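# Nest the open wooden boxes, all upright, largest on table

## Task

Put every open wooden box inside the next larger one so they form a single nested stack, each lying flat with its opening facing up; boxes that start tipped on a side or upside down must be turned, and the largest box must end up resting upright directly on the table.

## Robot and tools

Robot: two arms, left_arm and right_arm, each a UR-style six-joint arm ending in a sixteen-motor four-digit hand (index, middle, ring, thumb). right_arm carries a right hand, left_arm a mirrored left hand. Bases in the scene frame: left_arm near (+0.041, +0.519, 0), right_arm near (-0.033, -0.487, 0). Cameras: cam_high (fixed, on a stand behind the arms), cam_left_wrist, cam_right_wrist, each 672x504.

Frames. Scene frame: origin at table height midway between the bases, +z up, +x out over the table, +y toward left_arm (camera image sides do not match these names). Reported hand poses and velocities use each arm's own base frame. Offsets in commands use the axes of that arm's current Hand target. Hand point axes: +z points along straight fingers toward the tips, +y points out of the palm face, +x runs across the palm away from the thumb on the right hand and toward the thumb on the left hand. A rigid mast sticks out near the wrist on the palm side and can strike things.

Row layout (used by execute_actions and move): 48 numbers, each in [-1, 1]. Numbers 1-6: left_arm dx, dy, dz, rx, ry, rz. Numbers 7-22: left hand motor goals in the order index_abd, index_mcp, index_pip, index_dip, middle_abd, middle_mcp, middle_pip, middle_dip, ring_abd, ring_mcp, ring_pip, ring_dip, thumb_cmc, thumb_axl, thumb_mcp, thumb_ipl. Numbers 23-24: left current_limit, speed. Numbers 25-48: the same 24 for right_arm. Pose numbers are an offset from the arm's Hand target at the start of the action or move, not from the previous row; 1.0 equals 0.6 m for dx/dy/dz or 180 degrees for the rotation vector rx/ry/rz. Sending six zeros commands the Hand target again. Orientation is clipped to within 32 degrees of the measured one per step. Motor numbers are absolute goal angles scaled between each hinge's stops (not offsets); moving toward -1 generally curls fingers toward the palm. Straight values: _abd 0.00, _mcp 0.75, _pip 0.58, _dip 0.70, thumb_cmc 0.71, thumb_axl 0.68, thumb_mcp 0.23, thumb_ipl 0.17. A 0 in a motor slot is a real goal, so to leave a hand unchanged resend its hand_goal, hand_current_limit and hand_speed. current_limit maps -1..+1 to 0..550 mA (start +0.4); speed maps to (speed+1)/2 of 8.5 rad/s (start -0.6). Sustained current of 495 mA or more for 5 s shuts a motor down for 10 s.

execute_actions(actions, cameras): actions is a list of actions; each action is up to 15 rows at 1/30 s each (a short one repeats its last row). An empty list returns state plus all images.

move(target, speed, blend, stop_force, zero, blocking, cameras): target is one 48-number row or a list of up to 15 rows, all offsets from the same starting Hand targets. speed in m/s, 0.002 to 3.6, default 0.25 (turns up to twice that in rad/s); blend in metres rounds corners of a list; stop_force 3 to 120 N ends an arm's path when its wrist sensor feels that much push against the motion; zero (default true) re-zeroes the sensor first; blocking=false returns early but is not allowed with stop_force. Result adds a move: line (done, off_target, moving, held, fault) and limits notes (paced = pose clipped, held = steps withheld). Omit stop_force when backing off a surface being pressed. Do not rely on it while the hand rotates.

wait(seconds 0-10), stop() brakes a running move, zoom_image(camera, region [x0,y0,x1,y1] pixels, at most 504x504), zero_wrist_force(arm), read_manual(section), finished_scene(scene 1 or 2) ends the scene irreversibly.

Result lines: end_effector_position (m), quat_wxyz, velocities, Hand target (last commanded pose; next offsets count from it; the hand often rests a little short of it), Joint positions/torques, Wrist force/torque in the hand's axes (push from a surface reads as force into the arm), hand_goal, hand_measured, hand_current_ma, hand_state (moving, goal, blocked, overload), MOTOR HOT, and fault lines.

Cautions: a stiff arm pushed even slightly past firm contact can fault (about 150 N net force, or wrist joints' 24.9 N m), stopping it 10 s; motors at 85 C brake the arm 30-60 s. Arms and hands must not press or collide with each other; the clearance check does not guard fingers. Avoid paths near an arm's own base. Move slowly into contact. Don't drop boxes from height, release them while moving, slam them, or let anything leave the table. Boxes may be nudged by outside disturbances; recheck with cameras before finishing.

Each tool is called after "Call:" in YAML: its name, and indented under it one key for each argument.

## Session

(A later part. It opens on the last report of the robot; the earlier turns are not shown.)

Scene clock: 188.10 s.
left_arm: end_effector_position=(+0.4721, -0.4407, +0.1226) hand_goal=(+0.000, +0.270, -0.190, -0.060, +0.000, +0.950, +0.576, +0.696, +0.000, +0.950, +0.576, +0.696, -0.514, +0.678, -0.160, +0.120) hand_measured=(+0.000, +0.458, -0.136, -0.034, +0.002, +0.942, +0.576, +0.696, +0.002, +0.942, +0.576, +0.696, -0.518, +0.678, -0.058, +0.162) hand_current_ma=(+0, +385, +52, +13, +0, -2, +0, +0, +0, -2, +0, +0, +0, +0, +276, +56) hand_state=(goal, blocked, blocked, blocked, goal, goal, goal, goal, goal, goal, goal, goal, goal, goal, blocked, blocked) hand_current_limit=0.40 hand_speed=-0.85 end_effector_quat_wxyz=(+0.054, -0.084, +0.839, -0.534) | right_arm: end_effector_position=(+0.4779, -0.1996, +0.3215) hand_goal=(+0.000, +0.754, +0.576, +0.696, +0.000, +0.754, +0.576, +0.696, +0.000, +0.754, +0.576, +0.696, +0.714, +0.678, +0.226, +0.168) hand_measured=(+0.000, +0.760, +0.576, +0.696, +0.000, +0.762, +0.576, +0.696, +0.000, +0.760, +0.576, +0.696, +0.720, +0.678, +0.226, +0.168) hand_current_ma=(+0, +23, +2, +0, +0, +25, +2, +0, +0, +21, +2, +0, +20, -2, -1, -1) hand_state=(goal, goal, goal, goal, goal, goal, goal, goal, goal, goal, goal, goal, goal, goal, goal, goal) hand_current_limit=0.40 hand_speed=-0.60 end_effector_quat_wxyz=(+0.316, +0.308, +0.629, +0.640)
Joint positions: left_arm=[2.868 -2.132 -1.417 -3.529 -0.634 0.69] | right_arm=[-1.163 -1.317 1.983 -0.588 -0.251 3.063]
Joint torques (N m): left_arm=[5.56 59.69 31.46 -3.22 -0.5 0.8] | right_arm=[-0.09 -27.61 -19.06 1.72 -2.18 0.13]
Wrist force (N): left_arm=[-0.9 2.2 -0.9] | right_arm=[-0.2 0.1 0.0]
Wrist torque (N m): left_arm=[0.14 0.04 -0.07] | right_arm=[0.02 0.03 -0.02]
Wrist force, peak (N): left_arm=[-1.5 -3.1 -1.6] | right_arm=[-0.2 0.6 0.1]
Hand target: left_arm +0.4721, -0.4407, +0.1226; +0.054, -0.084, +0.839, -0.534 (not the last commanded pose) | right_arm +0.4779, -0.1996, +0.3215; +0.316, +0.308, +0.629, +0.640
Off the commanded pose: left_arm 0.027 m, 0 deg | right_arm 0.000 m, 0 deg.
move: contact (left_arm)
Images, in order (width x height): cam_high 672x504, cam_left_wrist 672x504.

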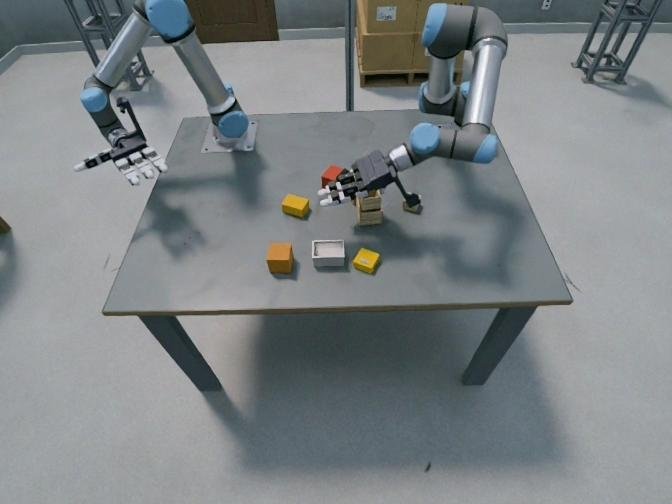

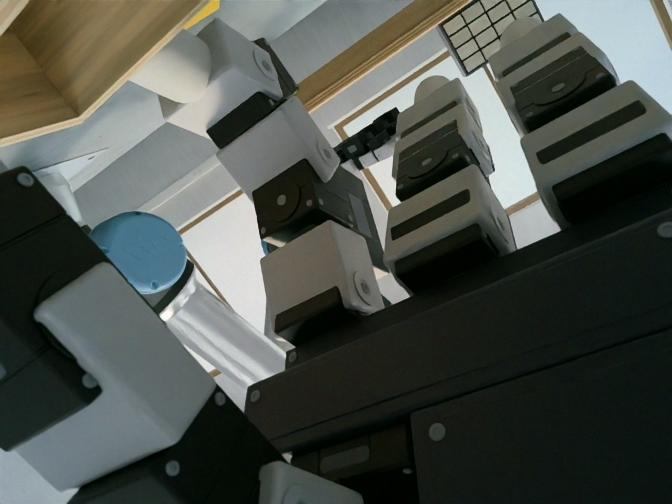

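Call:
move:
  target: [-0.0047, -0.0038, 0.0005, 0, 0, 0, 0, 0.27, -0.19, -0.06, 0, 0.95, 0.576, 0.696, 0, 0.95, 0.576, 0.696, -0.514, 0.678, -0.16, 0.12, 0.4, -0.85, 0, 0, 0, 0, 0, 0, 0, 0.754, 0.576, 0.696, 0, 0.754, 0.576, 0.696, 0, 0.754, 0.576, 0.696, 0.714, 0.678, 0.226, 0.168, 0.4, -0.6]
  speed: 0.02

Call:
move:
  target: [0, 0.0498, 0.0232, 0, 0, 0, 0, 0.27, -0.19, -0.06, 0, 0.95, 0.576, 0.696, 0, 0.95, 0.576, 0.696, -0.514, 0.678, -0.16, 0.12, 0.4, -0.85, 0, 0, 0, 0, 0, 0, 0, 0.754, 0.576, 0.696, 0, 0.754, 0.576, 0.696, 0, 0.754, 0.576, 0.696, 0.714, 0.678, 0.226, 0.168, 0.4, -0.6]
  speed: 0.015
  stop_force: 3
  cameras: ["cam_high"]

Call:
zoom_image:
  camera: "cam_high"
  region: [356, 194, 386, 218]

Scene clock: 190.63 s.
left_arm: end_effector_position=(+0.4751, -0.4414, +0.1246) hand_goal=(+0.000, +0.270, -0.190, -0.060, +0.000, +0.950, +0.576, +0.696, +0.000, +0.950, +0.576, +0.696, -0.514, +0.678, -0.160, +0.120) hand_measured=(+0.000, +0.458, -0.136, -0.034, +0.002, +0.942, +0.576, +0.696, +0.002, +0.942, +0.576, +0.696, -0.518, +0.678, -0.058, +0.162) hand_current_ma=(+0, +385, +52, +13, +0, -2, +0, +0, +0, -2, +0, +0, +0, +0, +276, +56) hand_state=(goal, blocked, blocked, blocked, goal, goal, goal, goal, goal, goal, goal, goal, goal, goal, blocked, blocked) hand_current_limit=0.40 hand_speed=-0.85 end_effector_quat_wxyz=(+0.054, -0.084, +0.839, -0.534) | right_arm: end_effector_position=(+0.4779, -0.1996, +0.3215) hand_goal=(+0.000, +0.754, +0.576, +0.696, +0.000, +0.754, +0.576, +0.696, +0.000, +0.754, +0.576, +0.696, +0.714, +0.678, +0.226, +0.168) hand_measured=(+0.000, +0.760, +0.576, +0.696, +0.000, +0.762, +0.576, +0.696, +0.000, +0.760, +0.576, +0.696, +0.720, +0.678, +0.226, +0.168) hand_current_ma=(+0, +23, +2, +0, +0, +25, +2, +0, +0, +21, +2, +0, +20, -2, -1, -1) hand_state=(goal, goal, goal, goal, goal, goal, goal, goal, goal, goal, goal, goal, goal, goal, goal, goal) hand_current_limit=0.40 hand_speed=-0.60 end_effector_quat_wxyz=(+0.316, +0.308, +0.629, +0.640)
Joint positions: left_arm=[2.868 -2.137 -1.404 -3.538 -0.634 0.69] | right_arm=[-1.163 -1.317 1.983 -0.588 -0.251 3.063]
Joint torques (N m): left_arm=[6.79 33.9 32.17 -3.37 2.83 1.3] | right_arm=[0.5 -28.15 -19.71 1.92 -2.26 0.12]
Wrist force (N): left_arm=[-1.1 1.9 -0.6] | right_arm=[-0.1 0.2 0.2]
Wrist torque (N m): left_arm=[0.08 0.06 -0.08] | right_arm=[0.01 0.02 0.00]
Wrist force, peak (N): left_arm=[-1.3 2.3 -0.9] | right_arm=[0.1 0.4 0.6]
Hand target: left_arm +0.4751, -0.4414, +0.1246; +0.054, -0.084, +0.839, -0.534 | right_arm +0.4779, -0.1996, +0.3215; +0.316, +0.308, +0.629, +0.640
Off the commanded pose: left_arm 0.000 m, 0 deg | right_arm 0.000 m, 0 deg.
move: done

Scene clock: 193.00 s.
left_arm: end_effector_position=(+0.4751, -0.4413, +0.1061) hand_goal=(+0.000, +0.270, -0.190, -0.060, +0.000, +0.950, +0.576, +0.696, +0.000, +0.950, +0.576, +0.696, -0.514, +0.678, -0.160, +0.120) hand_measured=(+0.000, +0.458, -0.136, -0.042, +0.002, +0.942, +0.576, +0.696, +0.002, +0.942, +0.576, +0.696, -0.526, +0.676, -0.058, +0.162) hand_current_ma=(+0, +385, +52, +7, +0, -2, +0, +0, +0, -2, +0, +0, -3, +0, +276, +56) hand_state=(goal, blocked, blocked, goal, goal, goal, goal, goal, goal, goal, goal, goal, goal, goal, blocked, blocked) hand_current_limit=0.40 hand_speed=-0.85 end_effector_quat_wxyz=(+0.054, -0.084, +0.839, -0.534) | right_arm: end_effector_position=(+0.4779, -0.1996, +0.3215) hand_goal=(+0.000, +0.754, +0.576, +0.696, +0.000, +0.754, +0.576, +0.696, +0.000, +0.754, +0.576, +0.696, +0.714, +0.678, +0.226, +0.168) hand_measured=(+0.000, +0.760, +0.576, +0.696, +0.000, +0.762, +0.576, +0.696, +0.000, +0.760, +0.576, +0.696, +0.720, +0.678, +0.226, +0.168) hand_current_ma=(+0, +23, +2, +0, +0, +25, +2, +0, +0, +21, +2, +0, +20, -2, -1, -1) hand_state=(goal, goal, goal, goal, goal, goal, goal, goal, goal, goal, goal, goal, goal, goal, goal, goal) hand_current_limit=0.40 hand_speed=-0.60 end_effector_quat_wxyz=(+0.316, +0.308, +0.629, +0.640)
Joint positions: left_arm=[2.868 -2.155 -1.426 -3.498 -0.634 0.69] | right_arm=[-1.163 -1.317 1.983 -0.588 -0.251 3.063]
Joint torques (N m): left_arm=[5.5 60.09 30.44 -3.16 1.11 0.98] | right_arm=[-0.5 -27.73 -18.67 2 -2.07 0]
Wrist force (N): left_arm=[-0.6 1.6 -1.2] | right_arm=[-0.4 0.0 0.2]
Wrist torque (N m): left_arm=[0.10 0.02 -0.06] | right_arm=[-0.01 0.06 -0.03]
Wrist force, peak (N): left_arm=[-1.4 2.0 -1.1] | right_arm=[-0.5 0.3 -0.3]
Hand target: left_arm +0.4751, -0.4413, +0.1061; +0.054, -0.084, +0.839, -0.534 (not the last commanded pose) | right_arm +0.4779, -0.1996, +0.3215; +0.316, +0.308, +0.629, +0.640
Off the commanded pose: left_arm 0.015 m, 0 deg | right_arm 0.000 m, 0 deg.
move: contact (left_arm)
Images, in order (width x height): cam_high 672x504.

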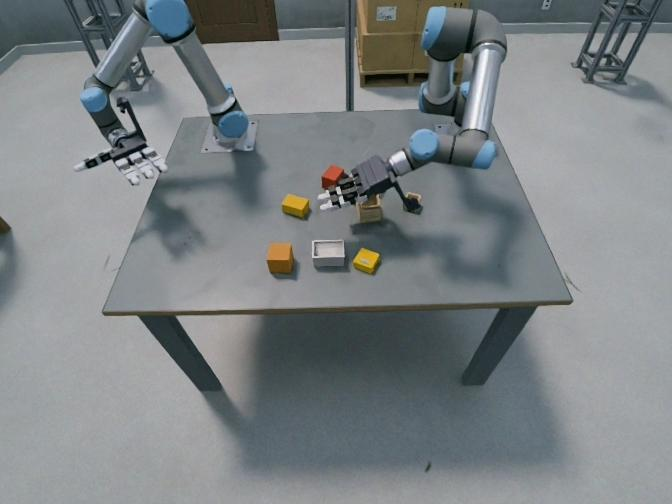

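Scaled by 16.800.

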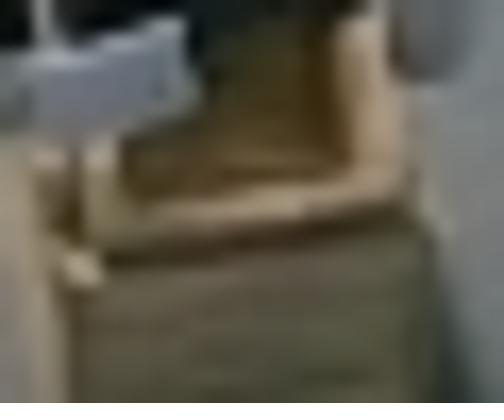

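Call:
zoom_image:
  camera: "cam_high"
  region: [345, 180, 395, 230]

Scaled by 10.080.

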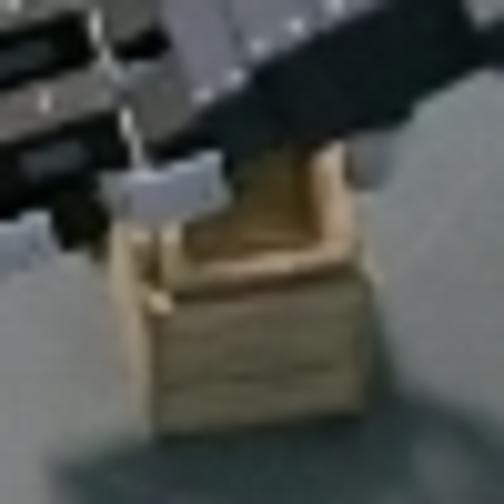

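Call:
zoom_image:
  camera: "cam_high"
  region: [310, 150, 450, 270]

Scaled by 3.600.

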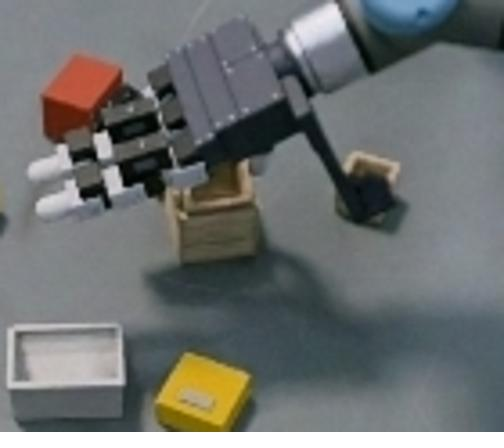

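Call:
wait:
  seconds: 0.1
  cameras: ["cam_left_wrist", "cam_high"]

Call:
zoom_image:
  camera: "cam_left_wrist"
  region: [0, 0, 260, 200]

Call:
zoom_image:
  camera: "cam_high"
  region: [345, 180, 395, 230]

Scene clock: 196.10 s.
left_arm: end_effector_position=(+0.4751, -0.4413, +0.1061) hand_goal=(+0.000, +0.270, -0.190, -0.060, +0.000, +0.950, +0.576, +0.696, +0.000, +0.950, +0.576, +0.696, -0.514, +0.678, -0.160, +0.120) hand_measured=(+0.000, +0.458, -0.136, -0.042, +0.002, +0.942, +0.576, +0.696, +0.002, +0.942, +0.576, +0.696, -0.526, +0.676, -0.058, +0.162) hand_current_ma=(+0, +385, +52, +7, +0, -2, +0, +0, +0, -2, +0, +0, -3, +0, +276, +56) hand_state=(goal, blocked, blocked, goal, goal, goal, goal, goal, goal, goal, goal, goal, goal, goal, blocked, blocked) hand_current_limit=0.40 hand_speed=-0.85 end_effector_quat_wxyz=(+0.054, -0.084, +0.839, -0.534) | right_arm: end_effector_position=(+0.4779, -0.1996, +0.3215) hand_goal=(+0.000, +0.754, +0.576, +0.696, +0.000, +0.754, +0.576, +0.696, +0.000, +0.754, +0.576, +0.696, +0.714, +0.678, +0.226, +0.168) hand_measured=(+0.000, +0.760, +0.576, +0.696, +0.000, +0.762, +0.576, +0.696, +0.000, +0.760, +0.576, +0.696, +0.720, +0.678, +0.226, +0.168) hand_current_ma=(+0, +23, +2, +0, +0, +25, +2, +0, +0, +21, +2, +0, +20, -2, -1, -1) hand_state=(goal, goal, goal, goal, goal, goal, goal, goal, goal, goal, goal, goal, goal, goal, goal, goal) hand_current_limit=0.40 hand_speed=-0.60 end_effector_quat_wxyz=(+0.316, +0.308, +0.629, +0.640)
Joint positions: left_arm=[2.868 -2.155 -1.426 -3.498 -0.634 0.69] | right_arm=[-1.163 -1.317 1.983 -0.588 -0.251 3.063]
Joint torques (N m): left_arm=[1.4 59.67 30.89 -3.07 -0.53 0.36] | right_arm=[-0.99 -27.3 -19.71 1.96 -2.29 -0.06]
Wrist force (N): left_arm=[-0.8 1.7 -1.4] | right_arm=[0.0 -0.1 0.0]
Wrist torque (N m): left_arm=[0.13 0.05 -0.08] | right_arm=[-0.02 -0.01 0.00]
Wrist force, peak (N): left_arm=[-1.1 2.1 -1.1] | right_arm=[-0.1 0.6 -0.3]
Hand target: left_arm +0.4751, -0.4413, +0.1061; +0.054, -0.084, +0.839, -0.534 (not the last commanded pose) | right_arm +0.4779, -0.1996, +0.3215; +0.316, +0.308, +0.629, +0.640
Off the commanded pose: left_arm 0.015 m, 0 deg | right_arm 0.000 m, 0 deg.
wait: 0.10 s; at rest from the start
Images, in order (width x height): cam_high 672x504, cam_left_wrist 672x504.

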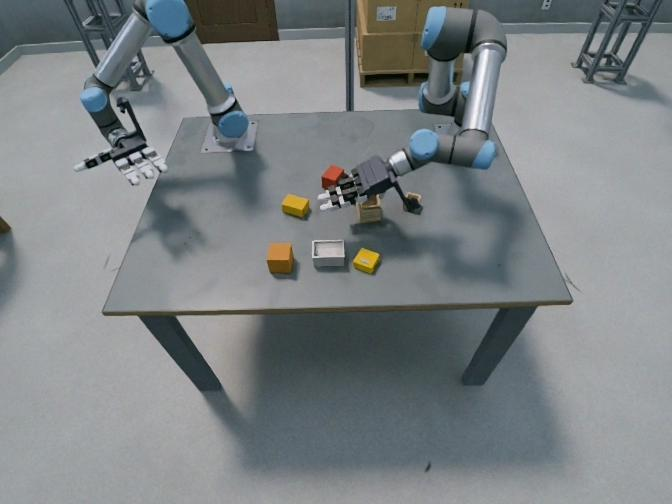

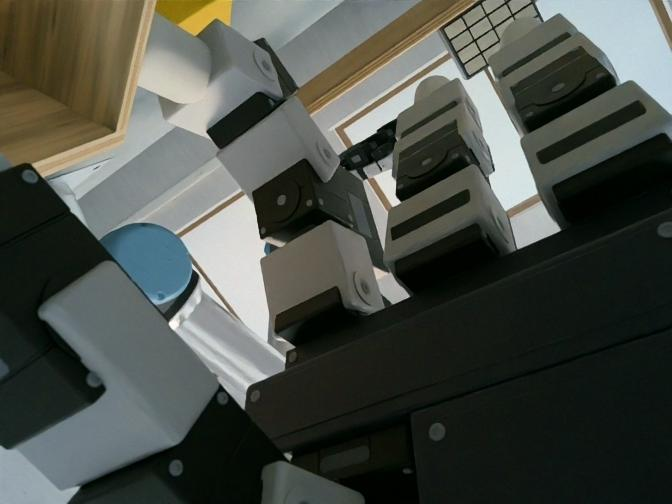

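Scaled by 1.938.

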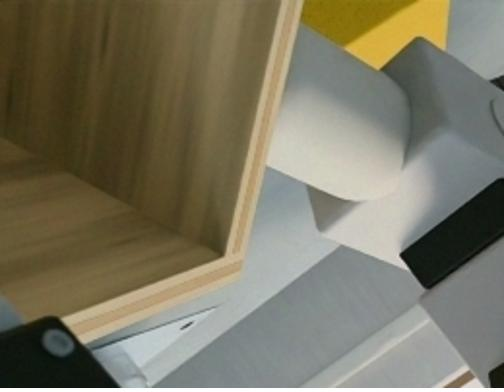

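Scaled by 10.080.

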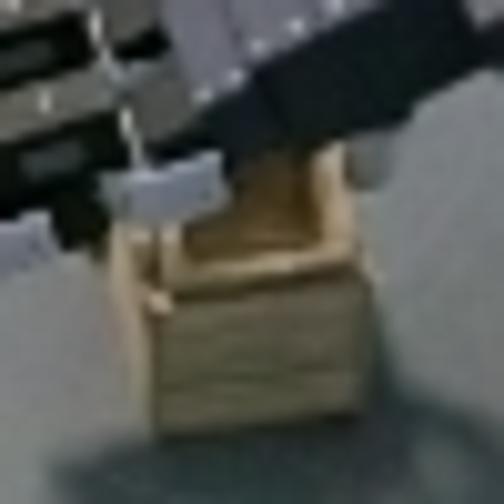

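Call:
move:
  target: [0, -0.0906, -0.0423, 0, 0, 0, 0, 0.25, -0.2, -0.06, 0, 0.95, 0.576, 0.696, 0, 0.95, 0.576, 0.696, -0.514, 0.678, -0.18, 0.10, 0.6, -0.85, 0, 0, 0, 0, 0, 0, 0, 0.754, 0.576, 0.696, 0, 0.754, 0.576, 0.696, 0, 0.754, 0.576, 0.696, 0.714, 0.678, 0.226, 0.168, 0.4, -0.6]
  speed: 0.06
  cameras: ["cam_high", "cam_left_wrist"]

Call:
zoom_image:
  camera: "cam_high"
  region: [345, 180, 395, 230]

Call:
zoom_image:
  camera: "cam_left_wrist"
  region: [0, 0, 260, 200]

Scene clock: 202.03 s.
left_arm: end_effector_position=(+0.4750, -0.4414, +0.1661) hand_goal=(+0.000, +0.250, -0.200, -0.060, +0.000, +0.950, +0.576, +0.696, +0.000, +0.950, +0.576, +0.696, -0.514, +0.678, -0.180, +0.100) hand_measured=(+0.000, +0.458, -0.136, -0.042, +0.002, +0.942, +0.576, +0.696, +0.002, +0.942, +0.576, +0.696, -0.526, +0.676, -0.058, +0.162) hand_current_ma=(+0, +440, +71, +7, +0, -2, +0, +0, +0, -2, +0, +0, -3, +0, +387, +117) hand_state=(goal, blocked, blocked, goal, goal, goal, goal, goal, goal, goal, goal, goal, goal, goal, blocked, blocked) hand_current_limit=0.60 hand_speed=-0.85 end_effector_quat_wxyz=(+0.054, -0.084, +0.839, -0.534) | right_arm: end_effector_position=(+0.4779, -0.1996, +0.3215) hand_goal=(+0.000, +0.754, +0.576, +0.696, +0.000, +0.754, +0.576, +0.696, +0.000, +0.754, +0.576, +0.696, +0.714, +0.678, +0.226, +0.168) hand_measured=(+0.000, +0.760, +0.576, +0.696, +0.000, +0.762, +0.576, +0.696, +0.000, +0.760, +0.576, +0.696, +0.720, +0.678, +0.226, +0.168) hand_current_ma=(+0, +23, +2, +0, +0, +25, +2, +0, +0, +21, +2, +0, +20, -2, -1, -1) hand_state=(goal, goal, goal, goal, goal, goal, goal, goal, goal, goal, goal, goal, goal, goal, goal, goal) hand_current_limit=0.40 hand_speed=-0.60 end_effector_quat_wxyz=(+0.316, +0.308, +0.629, +0.640)
Joint positions: left_arm=[2.868 -2.103 -1.347 -3.63 -0.634 0.69] | right_arm=[-1.163 -1.317 1.983 -0.588 -0.251 3.063]
Joint torques (N m): left_arm=[-8.4 59.87 33.48 -3.43 -0.05 1.38] | right_arm=[-0.37 -27.07 -19.42 2.13 -2.2 0.12]
Wrist force (N): left_arm=[-1.2 2.4 -1.0] | right_arm=[-0.2 0.2 0.1]
Wrist torque (N m): left_arm=[0.14 0.03 -0.06] | right_arm=[0.01 0.02 -0.01]
Wrist force, peak (N): left_arm=[-1.2 2.5 -0.9] | right_arm=[-0.5 0.3 0.0]
Hand target: left_arm +0.4750, -0.4414, +0.1661; +0.054, -0.084, +0.839, -0.534 | right_arm +0.4779, -0.1996, +0.3215; +0.316, +0.308, +0.629, +0.640
Off the commanded pose: left_arm 0.000 m, 0 deg | right_arm 0.000 m, 0 deg.
move: done
Images, in order (width x height): cam_high 672x504, cam_left_wrist 672x504.

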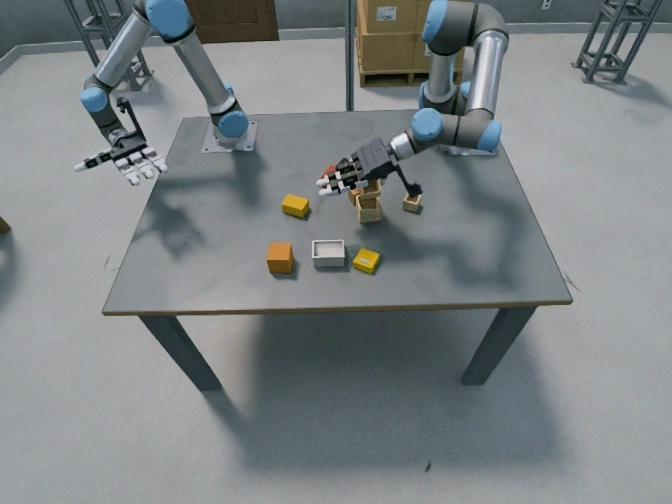

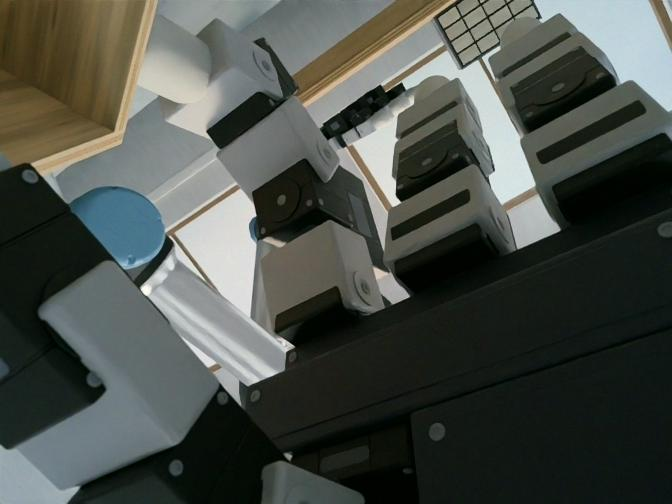

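Scaled by 10.080.

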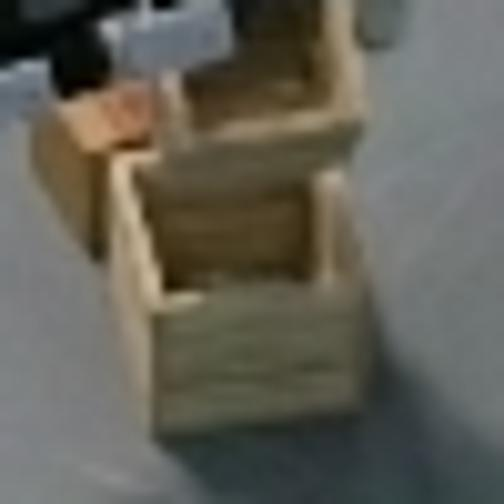

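Scaled by 1.938.

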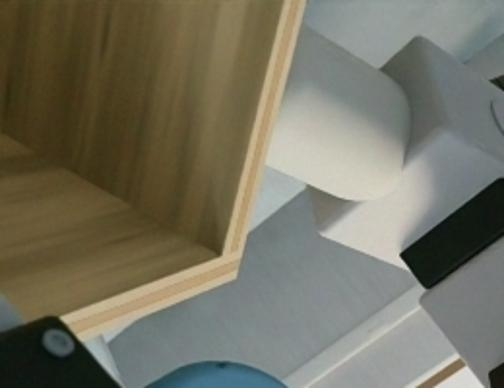

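Call:
move:
  target:
    - [-0.2928, 0.0757, -0.1625, 0, 0, 0, 0, 0.27, -0.19, -0.06, 0, 0.95, 0.576, 0.696, 0, 0.95, 0.576, 0.696, -0.514, 0.678, -0.16, 0.12, 0.3, -0.85, 0, 0, 0, 0, 0, 0, 0, 0.754, 0.576, 0.696, 0, 0.754, 0.576, 0.696, 0, 0.754, 0.576, 0.696, 0.714, 0.678, 0.226, 0.168, 0.4, -0.6]
    - [-0.2928, 0.1663, -0.1202, 0, 0, 0, 0, 0.27, -0.19, -0.06, 0, 0.95, 0.576, 0.696, 0, 0.95, 0.576, 0.696, -0.514, 0.678, -0.16, 0.12, 0.3, -0.85, 0, 0, 0, 0, 0, 0, 0, 0.754, 0.576, 0.696, 0, 0.754, 0.576, 0.696, 0, 0.754, 0.576, 0.696, 0.714, 0.678, 0.226, 0.168, 0.4, -0.6]
  speed: 0.2
  blend: [0.03, 0]
  cameras: ["cam_high"]

Call:
move:
  target: [0, 0.066, 0.0308, 0, 0, 0, 0, 0.27, -0.19, -0.06, 0, 0.95, 0.576, 0.696, 0, 0.95, 0.576, 0.696, -0.514, 0.678, -0.16, 0.12, 0.3, -0.85, 0, 0, 0, 0, 0, 0, 0, 0.754, 0.576, 0.696, 0, 0.754, 0.576, 0.696, 0, 0.754, 0.576, 0.696, 0.714, 0.678, 0.226, 0.168, 0.4, -0.6]
  speed: 0.02
  stop_force: 7
  cameras: ["cam_high", "cam_left_wrist"]

Call:
zoom_image:
  camera: "cam_left_wrist"
  region: [0, 0, 260, 200]

Call:
zoom_image:
  camera: "cam_high"
  region: [380, 190, 460, 270]

Scene clock: 206.53 s.
left_arm: end_effector_position=(+0.6258, -0.3009, +0.1065) hand_goal=(+0.000, +0.270, -0.190, -0.060, +0.000, +0.950, +0.576, +0.696, +0.000, +0.950, +0.576, +0.696, -0.514, +0.678, -0.160, +0.120) hand_measured=(+0.000, +0.458, -0.136, -0.042, +0.002, +0.942, +0.576, +0.696, +0.002, +0.942, +0.576, +0.696, -0.526, +0.676, -0.058, +0.162) hand_current_ma=(+0, +357, +52, +7, +0, -2, +0, +0, +0, -2, +0, +0, -3, +0, +276, +56) hand_state=(goal, blocked, blocked, goal, goal, goal, goal, goal, goal, goal, goal, goal, goal, goal, blocked, blocked) hand_current_limit=0.30 hand_speed=-0.85 end_effector_quat_wxyz=(+0.054, -0.084, +0.839, -0.534) | right_arm: end_effector_position=(+0.4779, -0.1996, +0.3215) hand_goal=(+0.000, +0.754, +0.576, +0.696, +0.000, +0.754, +0.576, +0.696, +0.000, +0.754, +0.576, +0.696, +0.714, +0.678, +0.226, +0.168) hand_measured=(+0.000, +0.760, +0.576, +0.696, +0.000, +0.762, +0.576, +0.696, +0.000, +0.760, +0.576, +0.696, +0.720, +0.678, +0.226, +0.168) hand_current_ma=(+0, +23, +2, +0, +0, +25, +2, +0, +0, +21, +2, +0, +20, -2, -1, -1) hand_state=(goal, goal, goal, goal, goal, goal, goal, goal, goal, goal, goal, goal, goal, goal, goal, goal) hand_current_limit=0.40 hand_speed=-0.60 end_effector_quat_wxyz=(+0.316, +0.308, +0.629, +0.640)
Joint positions: left_arm=[3.151 -2.456 -0.977 -4.032 -0.475 1.141] | right_arm=[-1.163 -1.317 1.983 -0.588 -0.251 3.063]
Joint torques (N m): left_arm=[7.68 45.57 6.15 0.23 3.07 -1.52] | right_arm=[-0.49 -27.38 -19.54 2.1 -2.07 0.1]
Wrist force (N): left_arm=[-0.7 1.8 -1.0] | right_arm=[-0.2 0.3 0.2]
Wrist torque (N m): left_arm=[0.06 -0.01 0.07] | right_arm=[0.01 0.03 -0.02]
Wrist force, peak (N): left_arm=[-0.7 2.9 -0.2] | right_arm=[-0.5 0.3 0.1]
Hand target: left_arm +0.6258, -0.3009, +0.1065; +0.054, -0.084, +0.839, -0.534 | right_arm +0.4779, -0.1996, +0.3215; +0.316, +0.308, +0.629, +0.640
Off the commanded pose: left_arm 0.000 m, 0 deg | right_arm 0.000 m, 0 deg.
move: done
Images, in order (width x height): cam_high 672x504.

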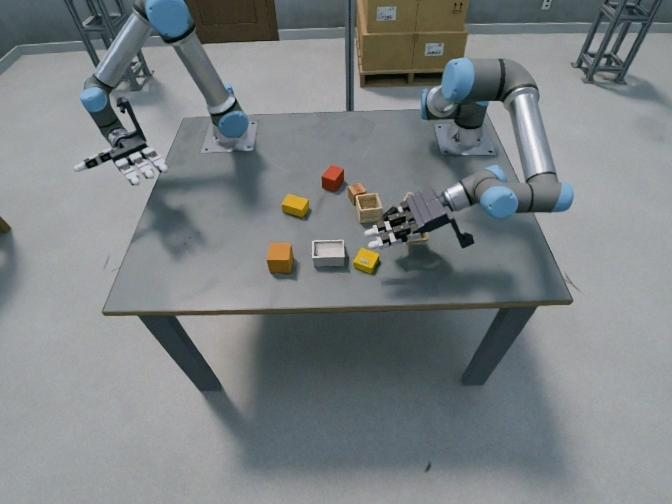

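Scene clock: 209.37 s.
left_arm: end_effector_position=(+0.6258, -0.3009, +0.0727) hand_goal=(+0.000, +0.270, -0.190, -0.060, +0.000, +0.950, +0.576, +0.696, +0.000, +0.950, +0.576, +0.696, -0.514, +0.678, -0.160, +0.120) hand_measured=(+0.004, +0.458, -0.136, -0.050, +0.002, +0.942, +0.576, +0.696, +0.002, +0.942, +0.576, +0.696, -0.520, +0.678, -0.058, +0.162) hand_current_ma=(+0, +358, +52, +2, +0, -2, +0, +0, +0, -2, +0, +0, -1, +0, +276, +56) hand_state=(goal, blocked, blocked, goal, goal, goal, goal, goal, goal, goal, goal, goal, goal, goal, blocked, blocked) hand_current_limit=0.30 hand_speed=-0.85 end_effector_quat_wxyz=(+0.054, -0.084, +0.839, -0.534) | right_arm: end_effector_position=(+0.4779, -0.1996, +0.3215) hand_goal=(+0.000, +0.754, +0.576, +0.696, +0.000, +0.754, +0.576, +0.696, +0.000, +0.754, +0.576, +0.696, +0.714, +0.678, +0.226, +0.168) hand_measured=(+0.000, +0.760, +0.576, +0.696, +0.000, +0.762, +0.576, +0.696, +0.000, +0.760, +0.576, +0.696, +0.720, +0.678, +0.226, +0.168) hand_current_ma=(+0, +23, +2, +0, +0, +25, +2, +0, +0, +21, +2, +0, +20, -2, -1, -1) hand_state=(goal, goal, goal, goal, goal, goal, goal, goal, goal, goal, goal, goal, goal, goal, goal, goal) hand_current_limit=0.40 hand_speed=-0.60 end_effector_quat_wxyz=(+0.316, +0.308, +0.629, +0.640)
Joint positions: left_arm=[3.151 -2.487 -1.011 -3.968 -0.475 1.141] | right_arm=[-1.163 -1.317 1.983 -0.588 -0.251 3.063]
Joint torques (N m): left_arm=[7.45 70.68 30.95 -3.93 -0.39 0.78] | right_arm=[-0.1 -27.72 -19.65 1.95 -2.22 0.11]
Wrist force (N): left_arm=[-0.4 0.2 -1.2] | right_arm=[-0.1 -0.1 -0.1]
Wrist torque (N m): left_arm=[0.05 0.00 0.04] | right_arm=[0.00 0.02 -0.01]
Wrist force, peak (N): left_arm=[0.9 -6.2 -4.9] | right_arm=[-0.4 0.2 -0.3]
Hand target: left_arm +0.6258, -0.3009, +0.0727; +0.054, -0.084, +0.839, -0.534 (not the last commanded pose) | right_arm +0.4779, -0.1996, +0.3215; +0.316, +0.308, +0.629, +0.640
Off the commanded pose: left_arm 0.010 m, 0 deg | right_arm 0.000 m, 0 deg.
move: contact (left_arm)
Images, in order (width x height): cam_high 672x504, cam_left_wrist 672x504.

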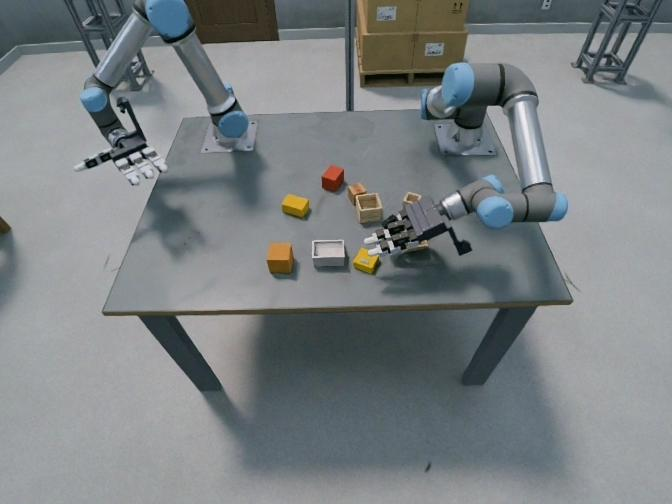

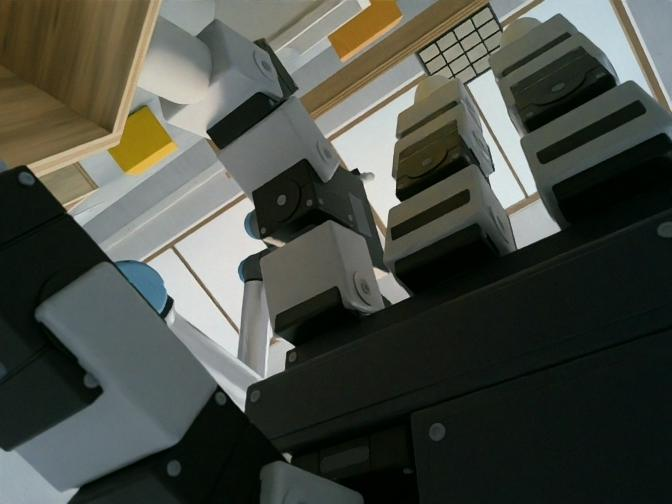

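Scaled by 1.938.

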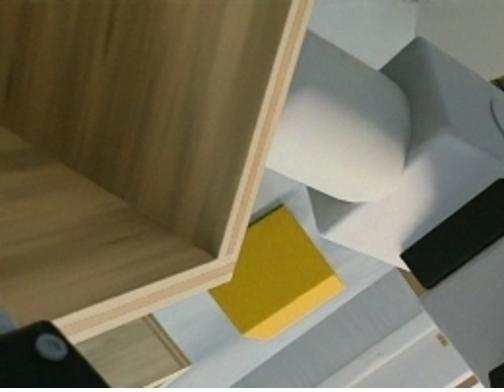

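Scaled by 6.300.

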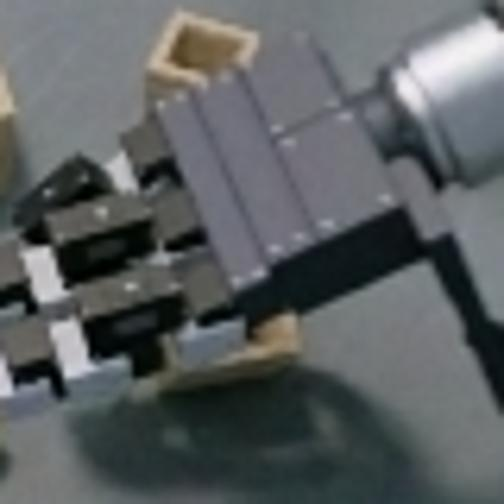

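Call:
move:
  target: [0.021, -0.058, -0.027, 0, -0.0681, 0.146, 0, 0.25, -0.2, -0.06, 0, 0.95, 0.576, 0.696, 0, 0.95, 0.576, 0.696, -0.514, 0.678, -0.18, 0.10, 0.5, -0.85, 0, 0, 0, 0, 0, 0, 0, 0.754, 0.576, 0.696, 0, 0.754, 0.576, 0.696, 0, 0.754, 0.576, 0.696, 0.714, 0.678, 0.226, 0.168, 0.4, -0.6]
  speed: 0.15
  cameras: ["cam_high", "cam_left_wrist"]

Call:
zoom_image:
  camera: "cam_high"
  region: [390, 200, 450, 260]

Scene clock: 213.90 s.
left_arm: end_effector_position=(+0.6135, -0.3035, +0.1111) hand_goal=(+0.000, +0.250, -0.200, -0.060, +0.000, +0.950, +0.576, +0.696, +0.000, +0.950, +0.576, +0.696, -0.514, +0.678, -0.180, +0.100) hand_measured=(+0.004, +0.458, -0.136, -0.042, +0.002, +0.942, +0.576, +0.696, +0.002, +0.942, +0.576, +0.696, -0.516, +0.678, -0.058, +0.162) hand_current_ma=(+0, +413, +71, +6, +0, -2, +0, +0, +0, -2, +0, +0, +0, +0, +387, +117) hand_state=(goal, blocked, blocked, goal, goal, goal, goal, goal, goal, goal, goal, goal, goal, goal, blocked, blocked) hand_current_limit=0.50 hand_speed=-0.85 end_effector_quat_wxyz=(+0.263, +0.052, +0.826, -0.496) | right_arm: end_effector_position=(+0.4779, -0.1996, +0.3215) hand_goal=(+0.000, +0.754, +0.576, +0.696, +0.000, +0.754, +0.576, +0.696, +0.000, +0.754, +0.576, +0.696, +0.714, +0.678, +0.226, +0.168) hand_measured=(+0.000, +0.760, +0.576, +0.696, +0.000, +0.762, +0.576, +0.696, +0.000, +0.760, +0.576, +0.696, +0.720, +0.678, +0.226, +0.168) hand_current_ma=(+0, +23, +2, +0, +0, +25, +2, +0, +0, +21, +2, +0, +20, -2, -1, -1) hand_state=(goal, goal, goal, goal, goal, goal, goal, goal, goal, goal, goal, goal, goal, goal, goal, goal) hand_current_limit=0.40 hand_speed=-0.60 end_effector_quat_wxyz=(+0.316, +0.308, +0.629, +0.640)
Joint positions: left_arm=[3.114 -2.152 -1.437 -3.434 -0.581 1.202] | right_arm=[-1.163 -1.317 1.983 -0.588 -0.251 3.063]
Joint torques (N m): left_arm=[-8.56 61.22 5.26 1.11 -0.34 -1.19] | right_arm=[0.24 -27.21 -19.39 2.02 -2.08 0.03]
Wrist force (N): left_arm=[0.7 1.3 -0.7] | right_arm=[0.1 0.0 0.1]
Wrist torque (N m): left_arm=[-0.01 0.00 -0.01] | right_arm=[-0.01 -0.01 0.01]
Wrist force, peak (N): left_arm=[-0.3 1.6 -1.5] | right_arm=[-0.6 0.3 0.1]
Hand target: left_arm +0.6135, -0.3035, +0.1111; +0.263, +0.052, +0.826, -0.496 | right_arm +0.4779, -0.1996, +0.3215; +0.316, +0.308, +0.629, +0.640
Off the commanded pose: left_arm 0.000 m, 0 deg | right_arm 0.000 m, 0 deg.
move: done
Images, in order (width x height): cam_high 672x504, cam_left_wrist 672x504.

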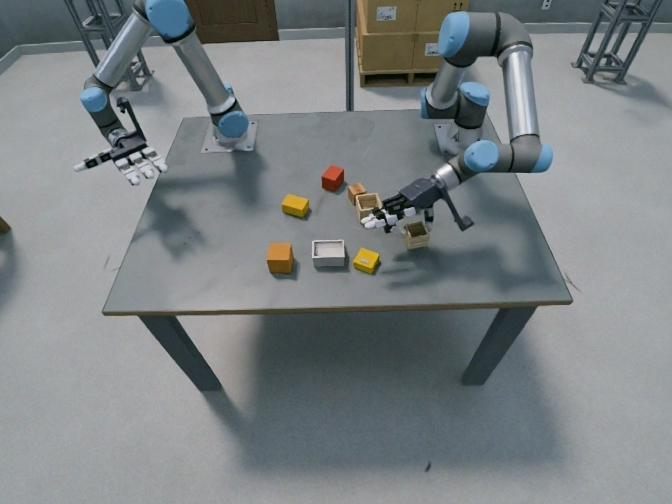

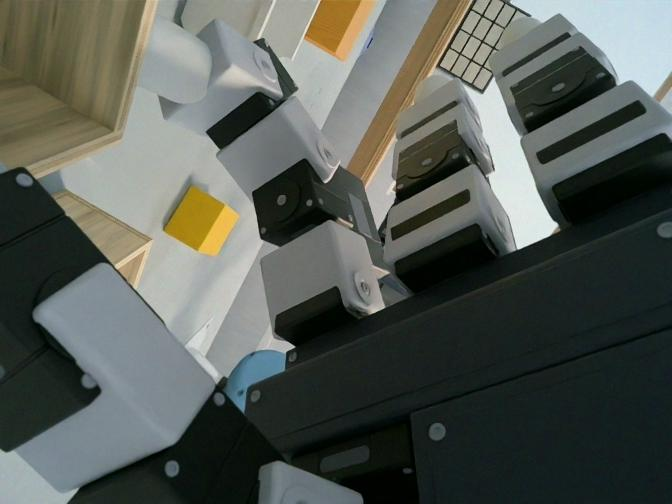

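Scaled by 8.400.

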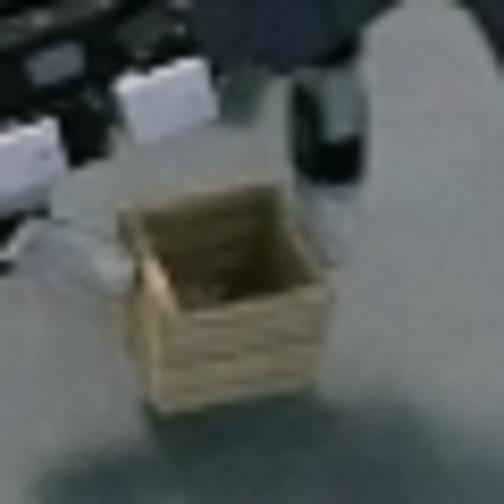

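Call:
move:
  target:
    - [-0.0363, -0.0595, -0.0277, 0, 0, 0, 0, 0.25, -0.2, -0.06, 0, 0.95, 0.576, 0.696, 0, 0.95, 0.576, 0.696, -0.514, 0.678, -0.18, 0.10, 0.5, -0.85, 0, 0, 0, 0, 0, 0, 0, 0.754, 0.576, 0.696, 0, 0.754, 0.576, 0.696, 0, 0.754, 0.576, 0.696, 0.714, 0.678, 0.226, 0.168, 0.4, -0.6]
    - [0.2382, -0.2638, 0.0778, 0.0081, 0.0132, 0.0062, 0, 0.25, -0.2, -0.06, 0, 0.95, 0.576, 0.696, 0, 0.95, 0.576, 0.696, -0.514, 0.678, -0.18, 0.10, 0.5, -0.85, 0, 0, 0, 0, 0, 0, 0, 0.754, 0.576, 0.696, 0, 0.754, 0.576, 0.696, 0, 0.754, 0.576, 0.696, 0.714, 0.678, 0.226, 0.168, 0.4, -0.6]
  speed: 0.2
  blend: [0.02, 0]
  cameras: ["cam_high", "cam_left_wrist"]

Call:
zoom_image:
  camera: "cam_high"
  region: [345, 170, 395, 230]

Call:
zoom_image:
  camera: "cam_left_wrist"
  region: [0, 0, 260, 300]

Scene clock: 221.47 s.
left_arm: end_effector_position=(+0.4540, -0.4474, +0.1497) hand_goal=(+0.000, +0.250, -0.200, -0.060, +0.000, +0.950, +0.576, +0.696, +0.000, +0.950, +0.576, +0.696, -0.514, +0.678, -0.180, +0.100) hand_measured=(+0.004, +0.458, -0.136, -0.042, +0.002, +0.942, +0.576, +0.696, +0.002, +0.942, +0.576, +0.696, -0.514, +0.678, -0.058, +0.162) hand_current_ma=(+0, +412, +71, +6, +0, -2, +0, +0, +0, -2, +0, +0, +0, +0, +387, +117) hand_state=(goal, blocked, blocked, goal, goal, goal, goal, goal, goal, goal, goal, goal, goal, goal, blocked, blocked) hand_current_limit=0.50 hand_speed=-0.85 end_effector_quat_wxyz=(+0.250, +0.074, +0.824, -0.503) | right_arm: end_effector_position=(+0.4779, -0.1996, +0.3215) hand_goal=(+0.000, +0.754, +0.576, +0.696, +0.000, +0.754, +0.576, +0.696, +0.000, +0.754, +0.576, +0.696, +0.714, +0.678, +0.226, +0.168) hand_measured=(+0.000, +0.760, +0.576, +0.696, +0.000, +0.762, +0.576, +0.696, +0.000, +0.760, +0.576, +0.696, +0.720, +0.678, +0.226, +0.168) hand_current_ma=(+0, +23, +2, +0, +0, +25, +2, +0, +0, +21, +2, +0, +20, -2, -1, -1) hand_state=(goal, goal, goal, goal, goal, goal, goal, goal, goal, goal, goal, goal, goal, goal, goal, goal) hand_current_limit=0.40 hand_speed=-0.60 end_effector_quat_wxyz=(+0.316, +0.308, +0.629, +0.640)
Joint positions: left_arm=[2.767 -1.904 -1.672 -3.237 -0.82 0.931] | right_arm=[-1.163 -1.317 1.983 -0.588 -0.251 3.063]
Joint torques (N m): left_arm=[-8.5 50.42 6.61 2.39 -1.14 -1.44] | right_arm=[-0.5 -27.12 -19.68 2.17 -2.19 0.05]
Wrist force (N): left_arm=[0.6 1.3 -1.4] | right_arm=[-0.1 0.1 -0.2]
Wrist torque (N m): left_arm=[0.02 0.03 0.13] | right_arm=[0.04 0.02 -0.01]
Wrist force, peak (N): left_arm=[1.1 2.6 -0.5] | right_arm=[-0.3 0.3 -0.4]
Hand target: left_arm +0.4539, -0.4474, +0.1497; +0.250, +0.074, +0.824, -0.503 | right_arm +0.4779, -0.1996, +0.3215; +0.316, +0.308, +0.629, +0.640
Off the commanded pose: left_arm 0.000 m, 0 deg | right_arm 0.000 m, 0 deg.
move: done
Images, in order (width x height): cam_high 672x504, cam_left_wrist 672x504.

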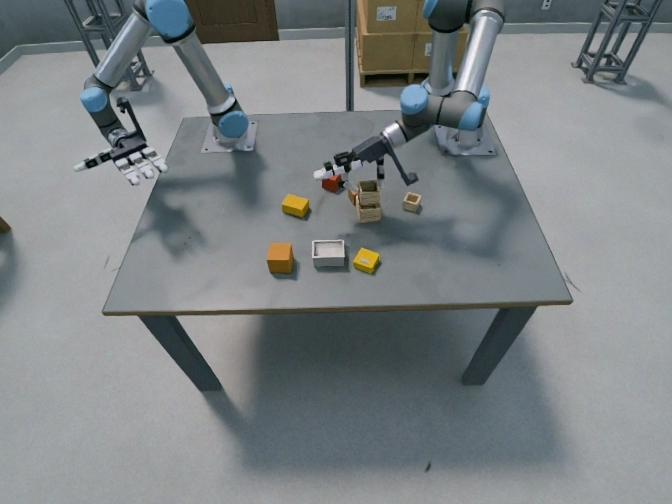

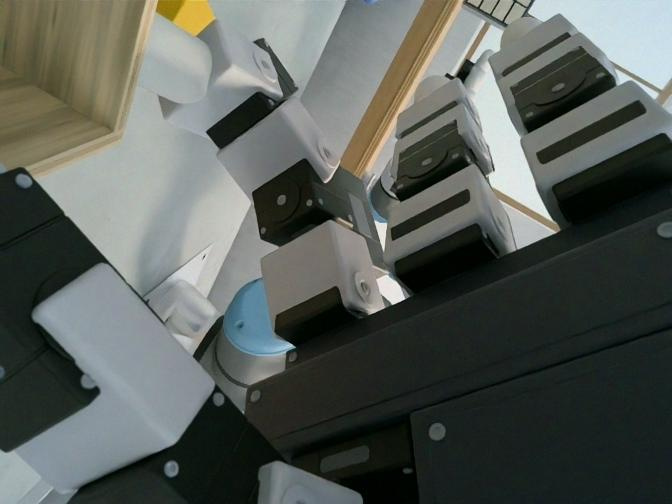

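Scaled by 8.400.

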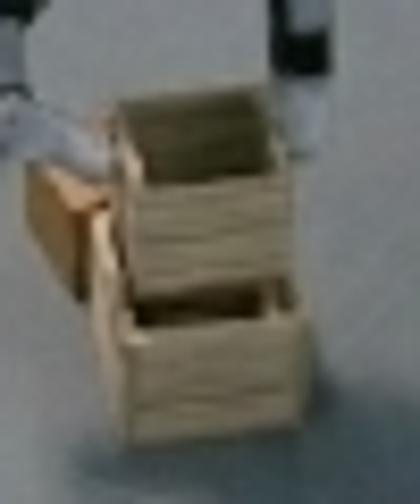

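Scaled by 1.680.

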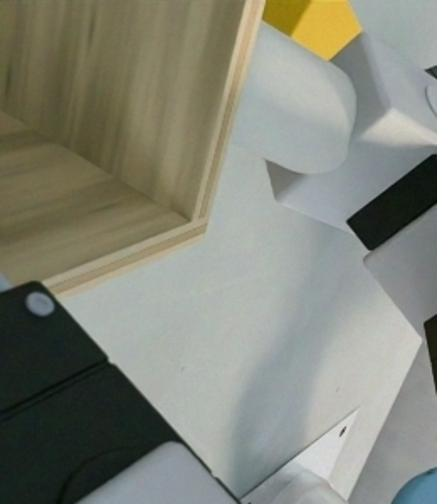

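Call:
zoom_image:
  camera: "cam_high"
  region: [354, 190, 386, 224]

Scaled by 14.824.

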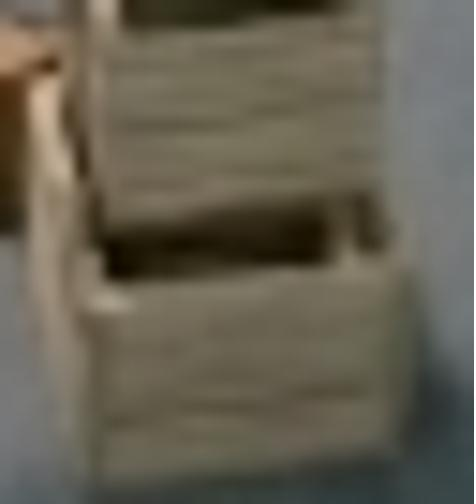

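Call:
move:
  target: [0.0152, 0.0208, 0.0028, 0, 0, 0, 0, 0.25, -0.2, -0.06, 0, 0.95, 0.576, 0.696, 0, 0.95, 0.576, 0.696, -0.514, 0.678, -0.18, 0.10, 0.5, -0.85, 0, 0, 0, 0, 0, 0, 0, 0.754, 0.576, 0.696, 0, 0.754, 0.576, 0.696, 0, 0.754, 0.576, 0.696, 0.714, 0.678, 0.226, 0.168, 0.4, -0.6]
  speed: 0.03
  stop_force: 3
  cameras: ["cam_high"]

Call:
zoom_image:
  camera: "cam_high"
  region: [354, 190, 386, 224]

Scene clock: 226.90 s.
left_arm: end_effector_position=(+0.4513, -0.4440, +0.1348) hand_goal=(+0.000, +0.250, -0.200, -0.060, +0.000, +0.950, +0.576, +0.696, +0.000, +0.950, +0.576, +0.696, -0.514, +0.678, -0.180, +0.100) hand_measured=(+0.004, +0.458, -0.136, -0.042, +0.002, +0.942, +0.576, +0.696, +0.002, +0.942, +0.576, +0.696, -0.514, +0.678, -0.058, +0.162) hand_current_ma=(+0, +413, +71, +6, +0, -2, +0, +0, +0, -2, +0, +0, +0, +0, +387, +117) hand_state=(goal, blocked, blocked, goal, goal, goal, goal, goal, goal, goal, goal, goal, goal, goal, blocked, blocked) hand_current_limit=0.50 hand_speed=-0.85 end_effector_quat_wxyz=(+0.250, +0.074, +0.824, -0.503) | right_arm: end_effector_position=(+0.4779, -0.1996, +0.3215) hand_goal=(+0.000, +0.754, +0.576, +0.696, +0.000, +0.754, +0.576, +0.696, +0.000, +0.754, +0.576, +0.696, +0.714, +0.678, +0.226, +0.168) hand_measured=(+0.000, +0.760, +0.576, +0.696, +0.000, +0.762, +0.576, +0.696, +0.000, +0.760, +0.576, +0.696, +0.720, +0.678, +0.226, +0.168) hand_current_ma=(+0, +23, +2, +0, +0, +25, +2, +0, +0, +21, +2, +0, +20, -2, -1, -1) hand_state=(goal, goal, goal, goal, goal, goal, goal, goal, goal, goal, goal, goal, goal, goal, goal, goal) hand_current_limit=0.40 hand_speed=-0.60 end_effector_quat_wxyz=(+0.316, +0.308, +0.629, +0.640)
Joint positions: left_arm=[2.771 -1.911 -1.706 -3.2 -0.816 0.934] | right_arm=[-1.163 -1.317 1.983 -0.588 -0.251 3.063]
Joint torques (N m): left_arm=[6.92 25.71 6.48 2.26 2.27 1.37] | right_arm=[-0.49 -27.13 -19.94 2.29 -2.19 0.1]
Wrist force (N): left_arm=[0.1 1.4 -1.5] | right_arm=[-0.1 -0.1 0.0]
Wrist torque (N m): left_arm=[0.05 0.08 -0.09] | right_arm=[0.00 0.01 -0.01]
Wrist force, peak (N): left_arm=[0.6 2.0 -1.6] | right_arm=[-0.3 0.2 -0.4]
Hand target: left_arm +0.4513, -0.4440, +0.1348; +0.250, +0.074, +0.824, -0.503 | right_arm +0.4779, -0.1996, +0.3215; +0.316, +0.308, +0.629, +0.640
Off the commanded pose: left_arm 0.000 m, 0 deg | right_arm 0.000 m, 0 deg.
move: done
Images, in order (width x height): cam_high 672x504.

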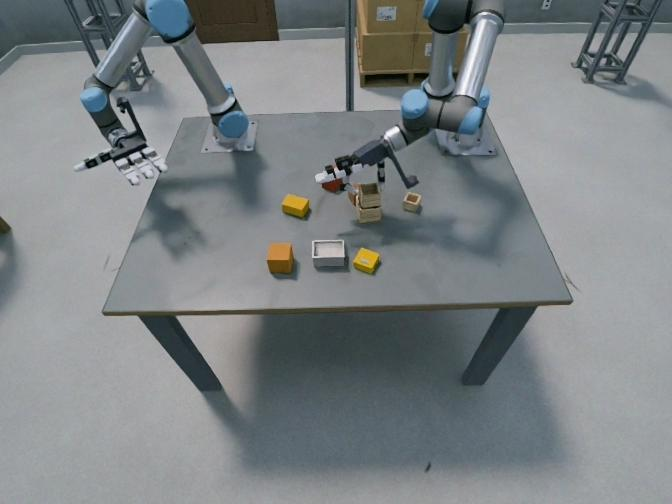

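Scaled by 14.824.

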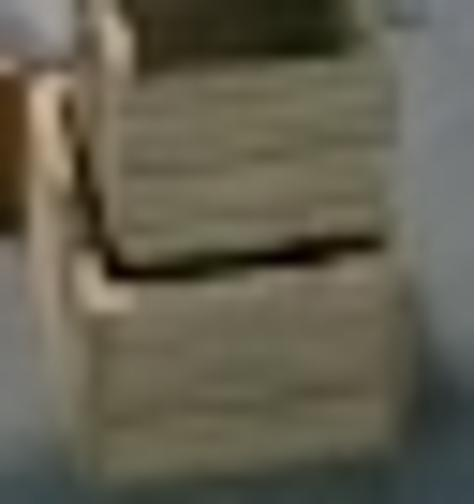

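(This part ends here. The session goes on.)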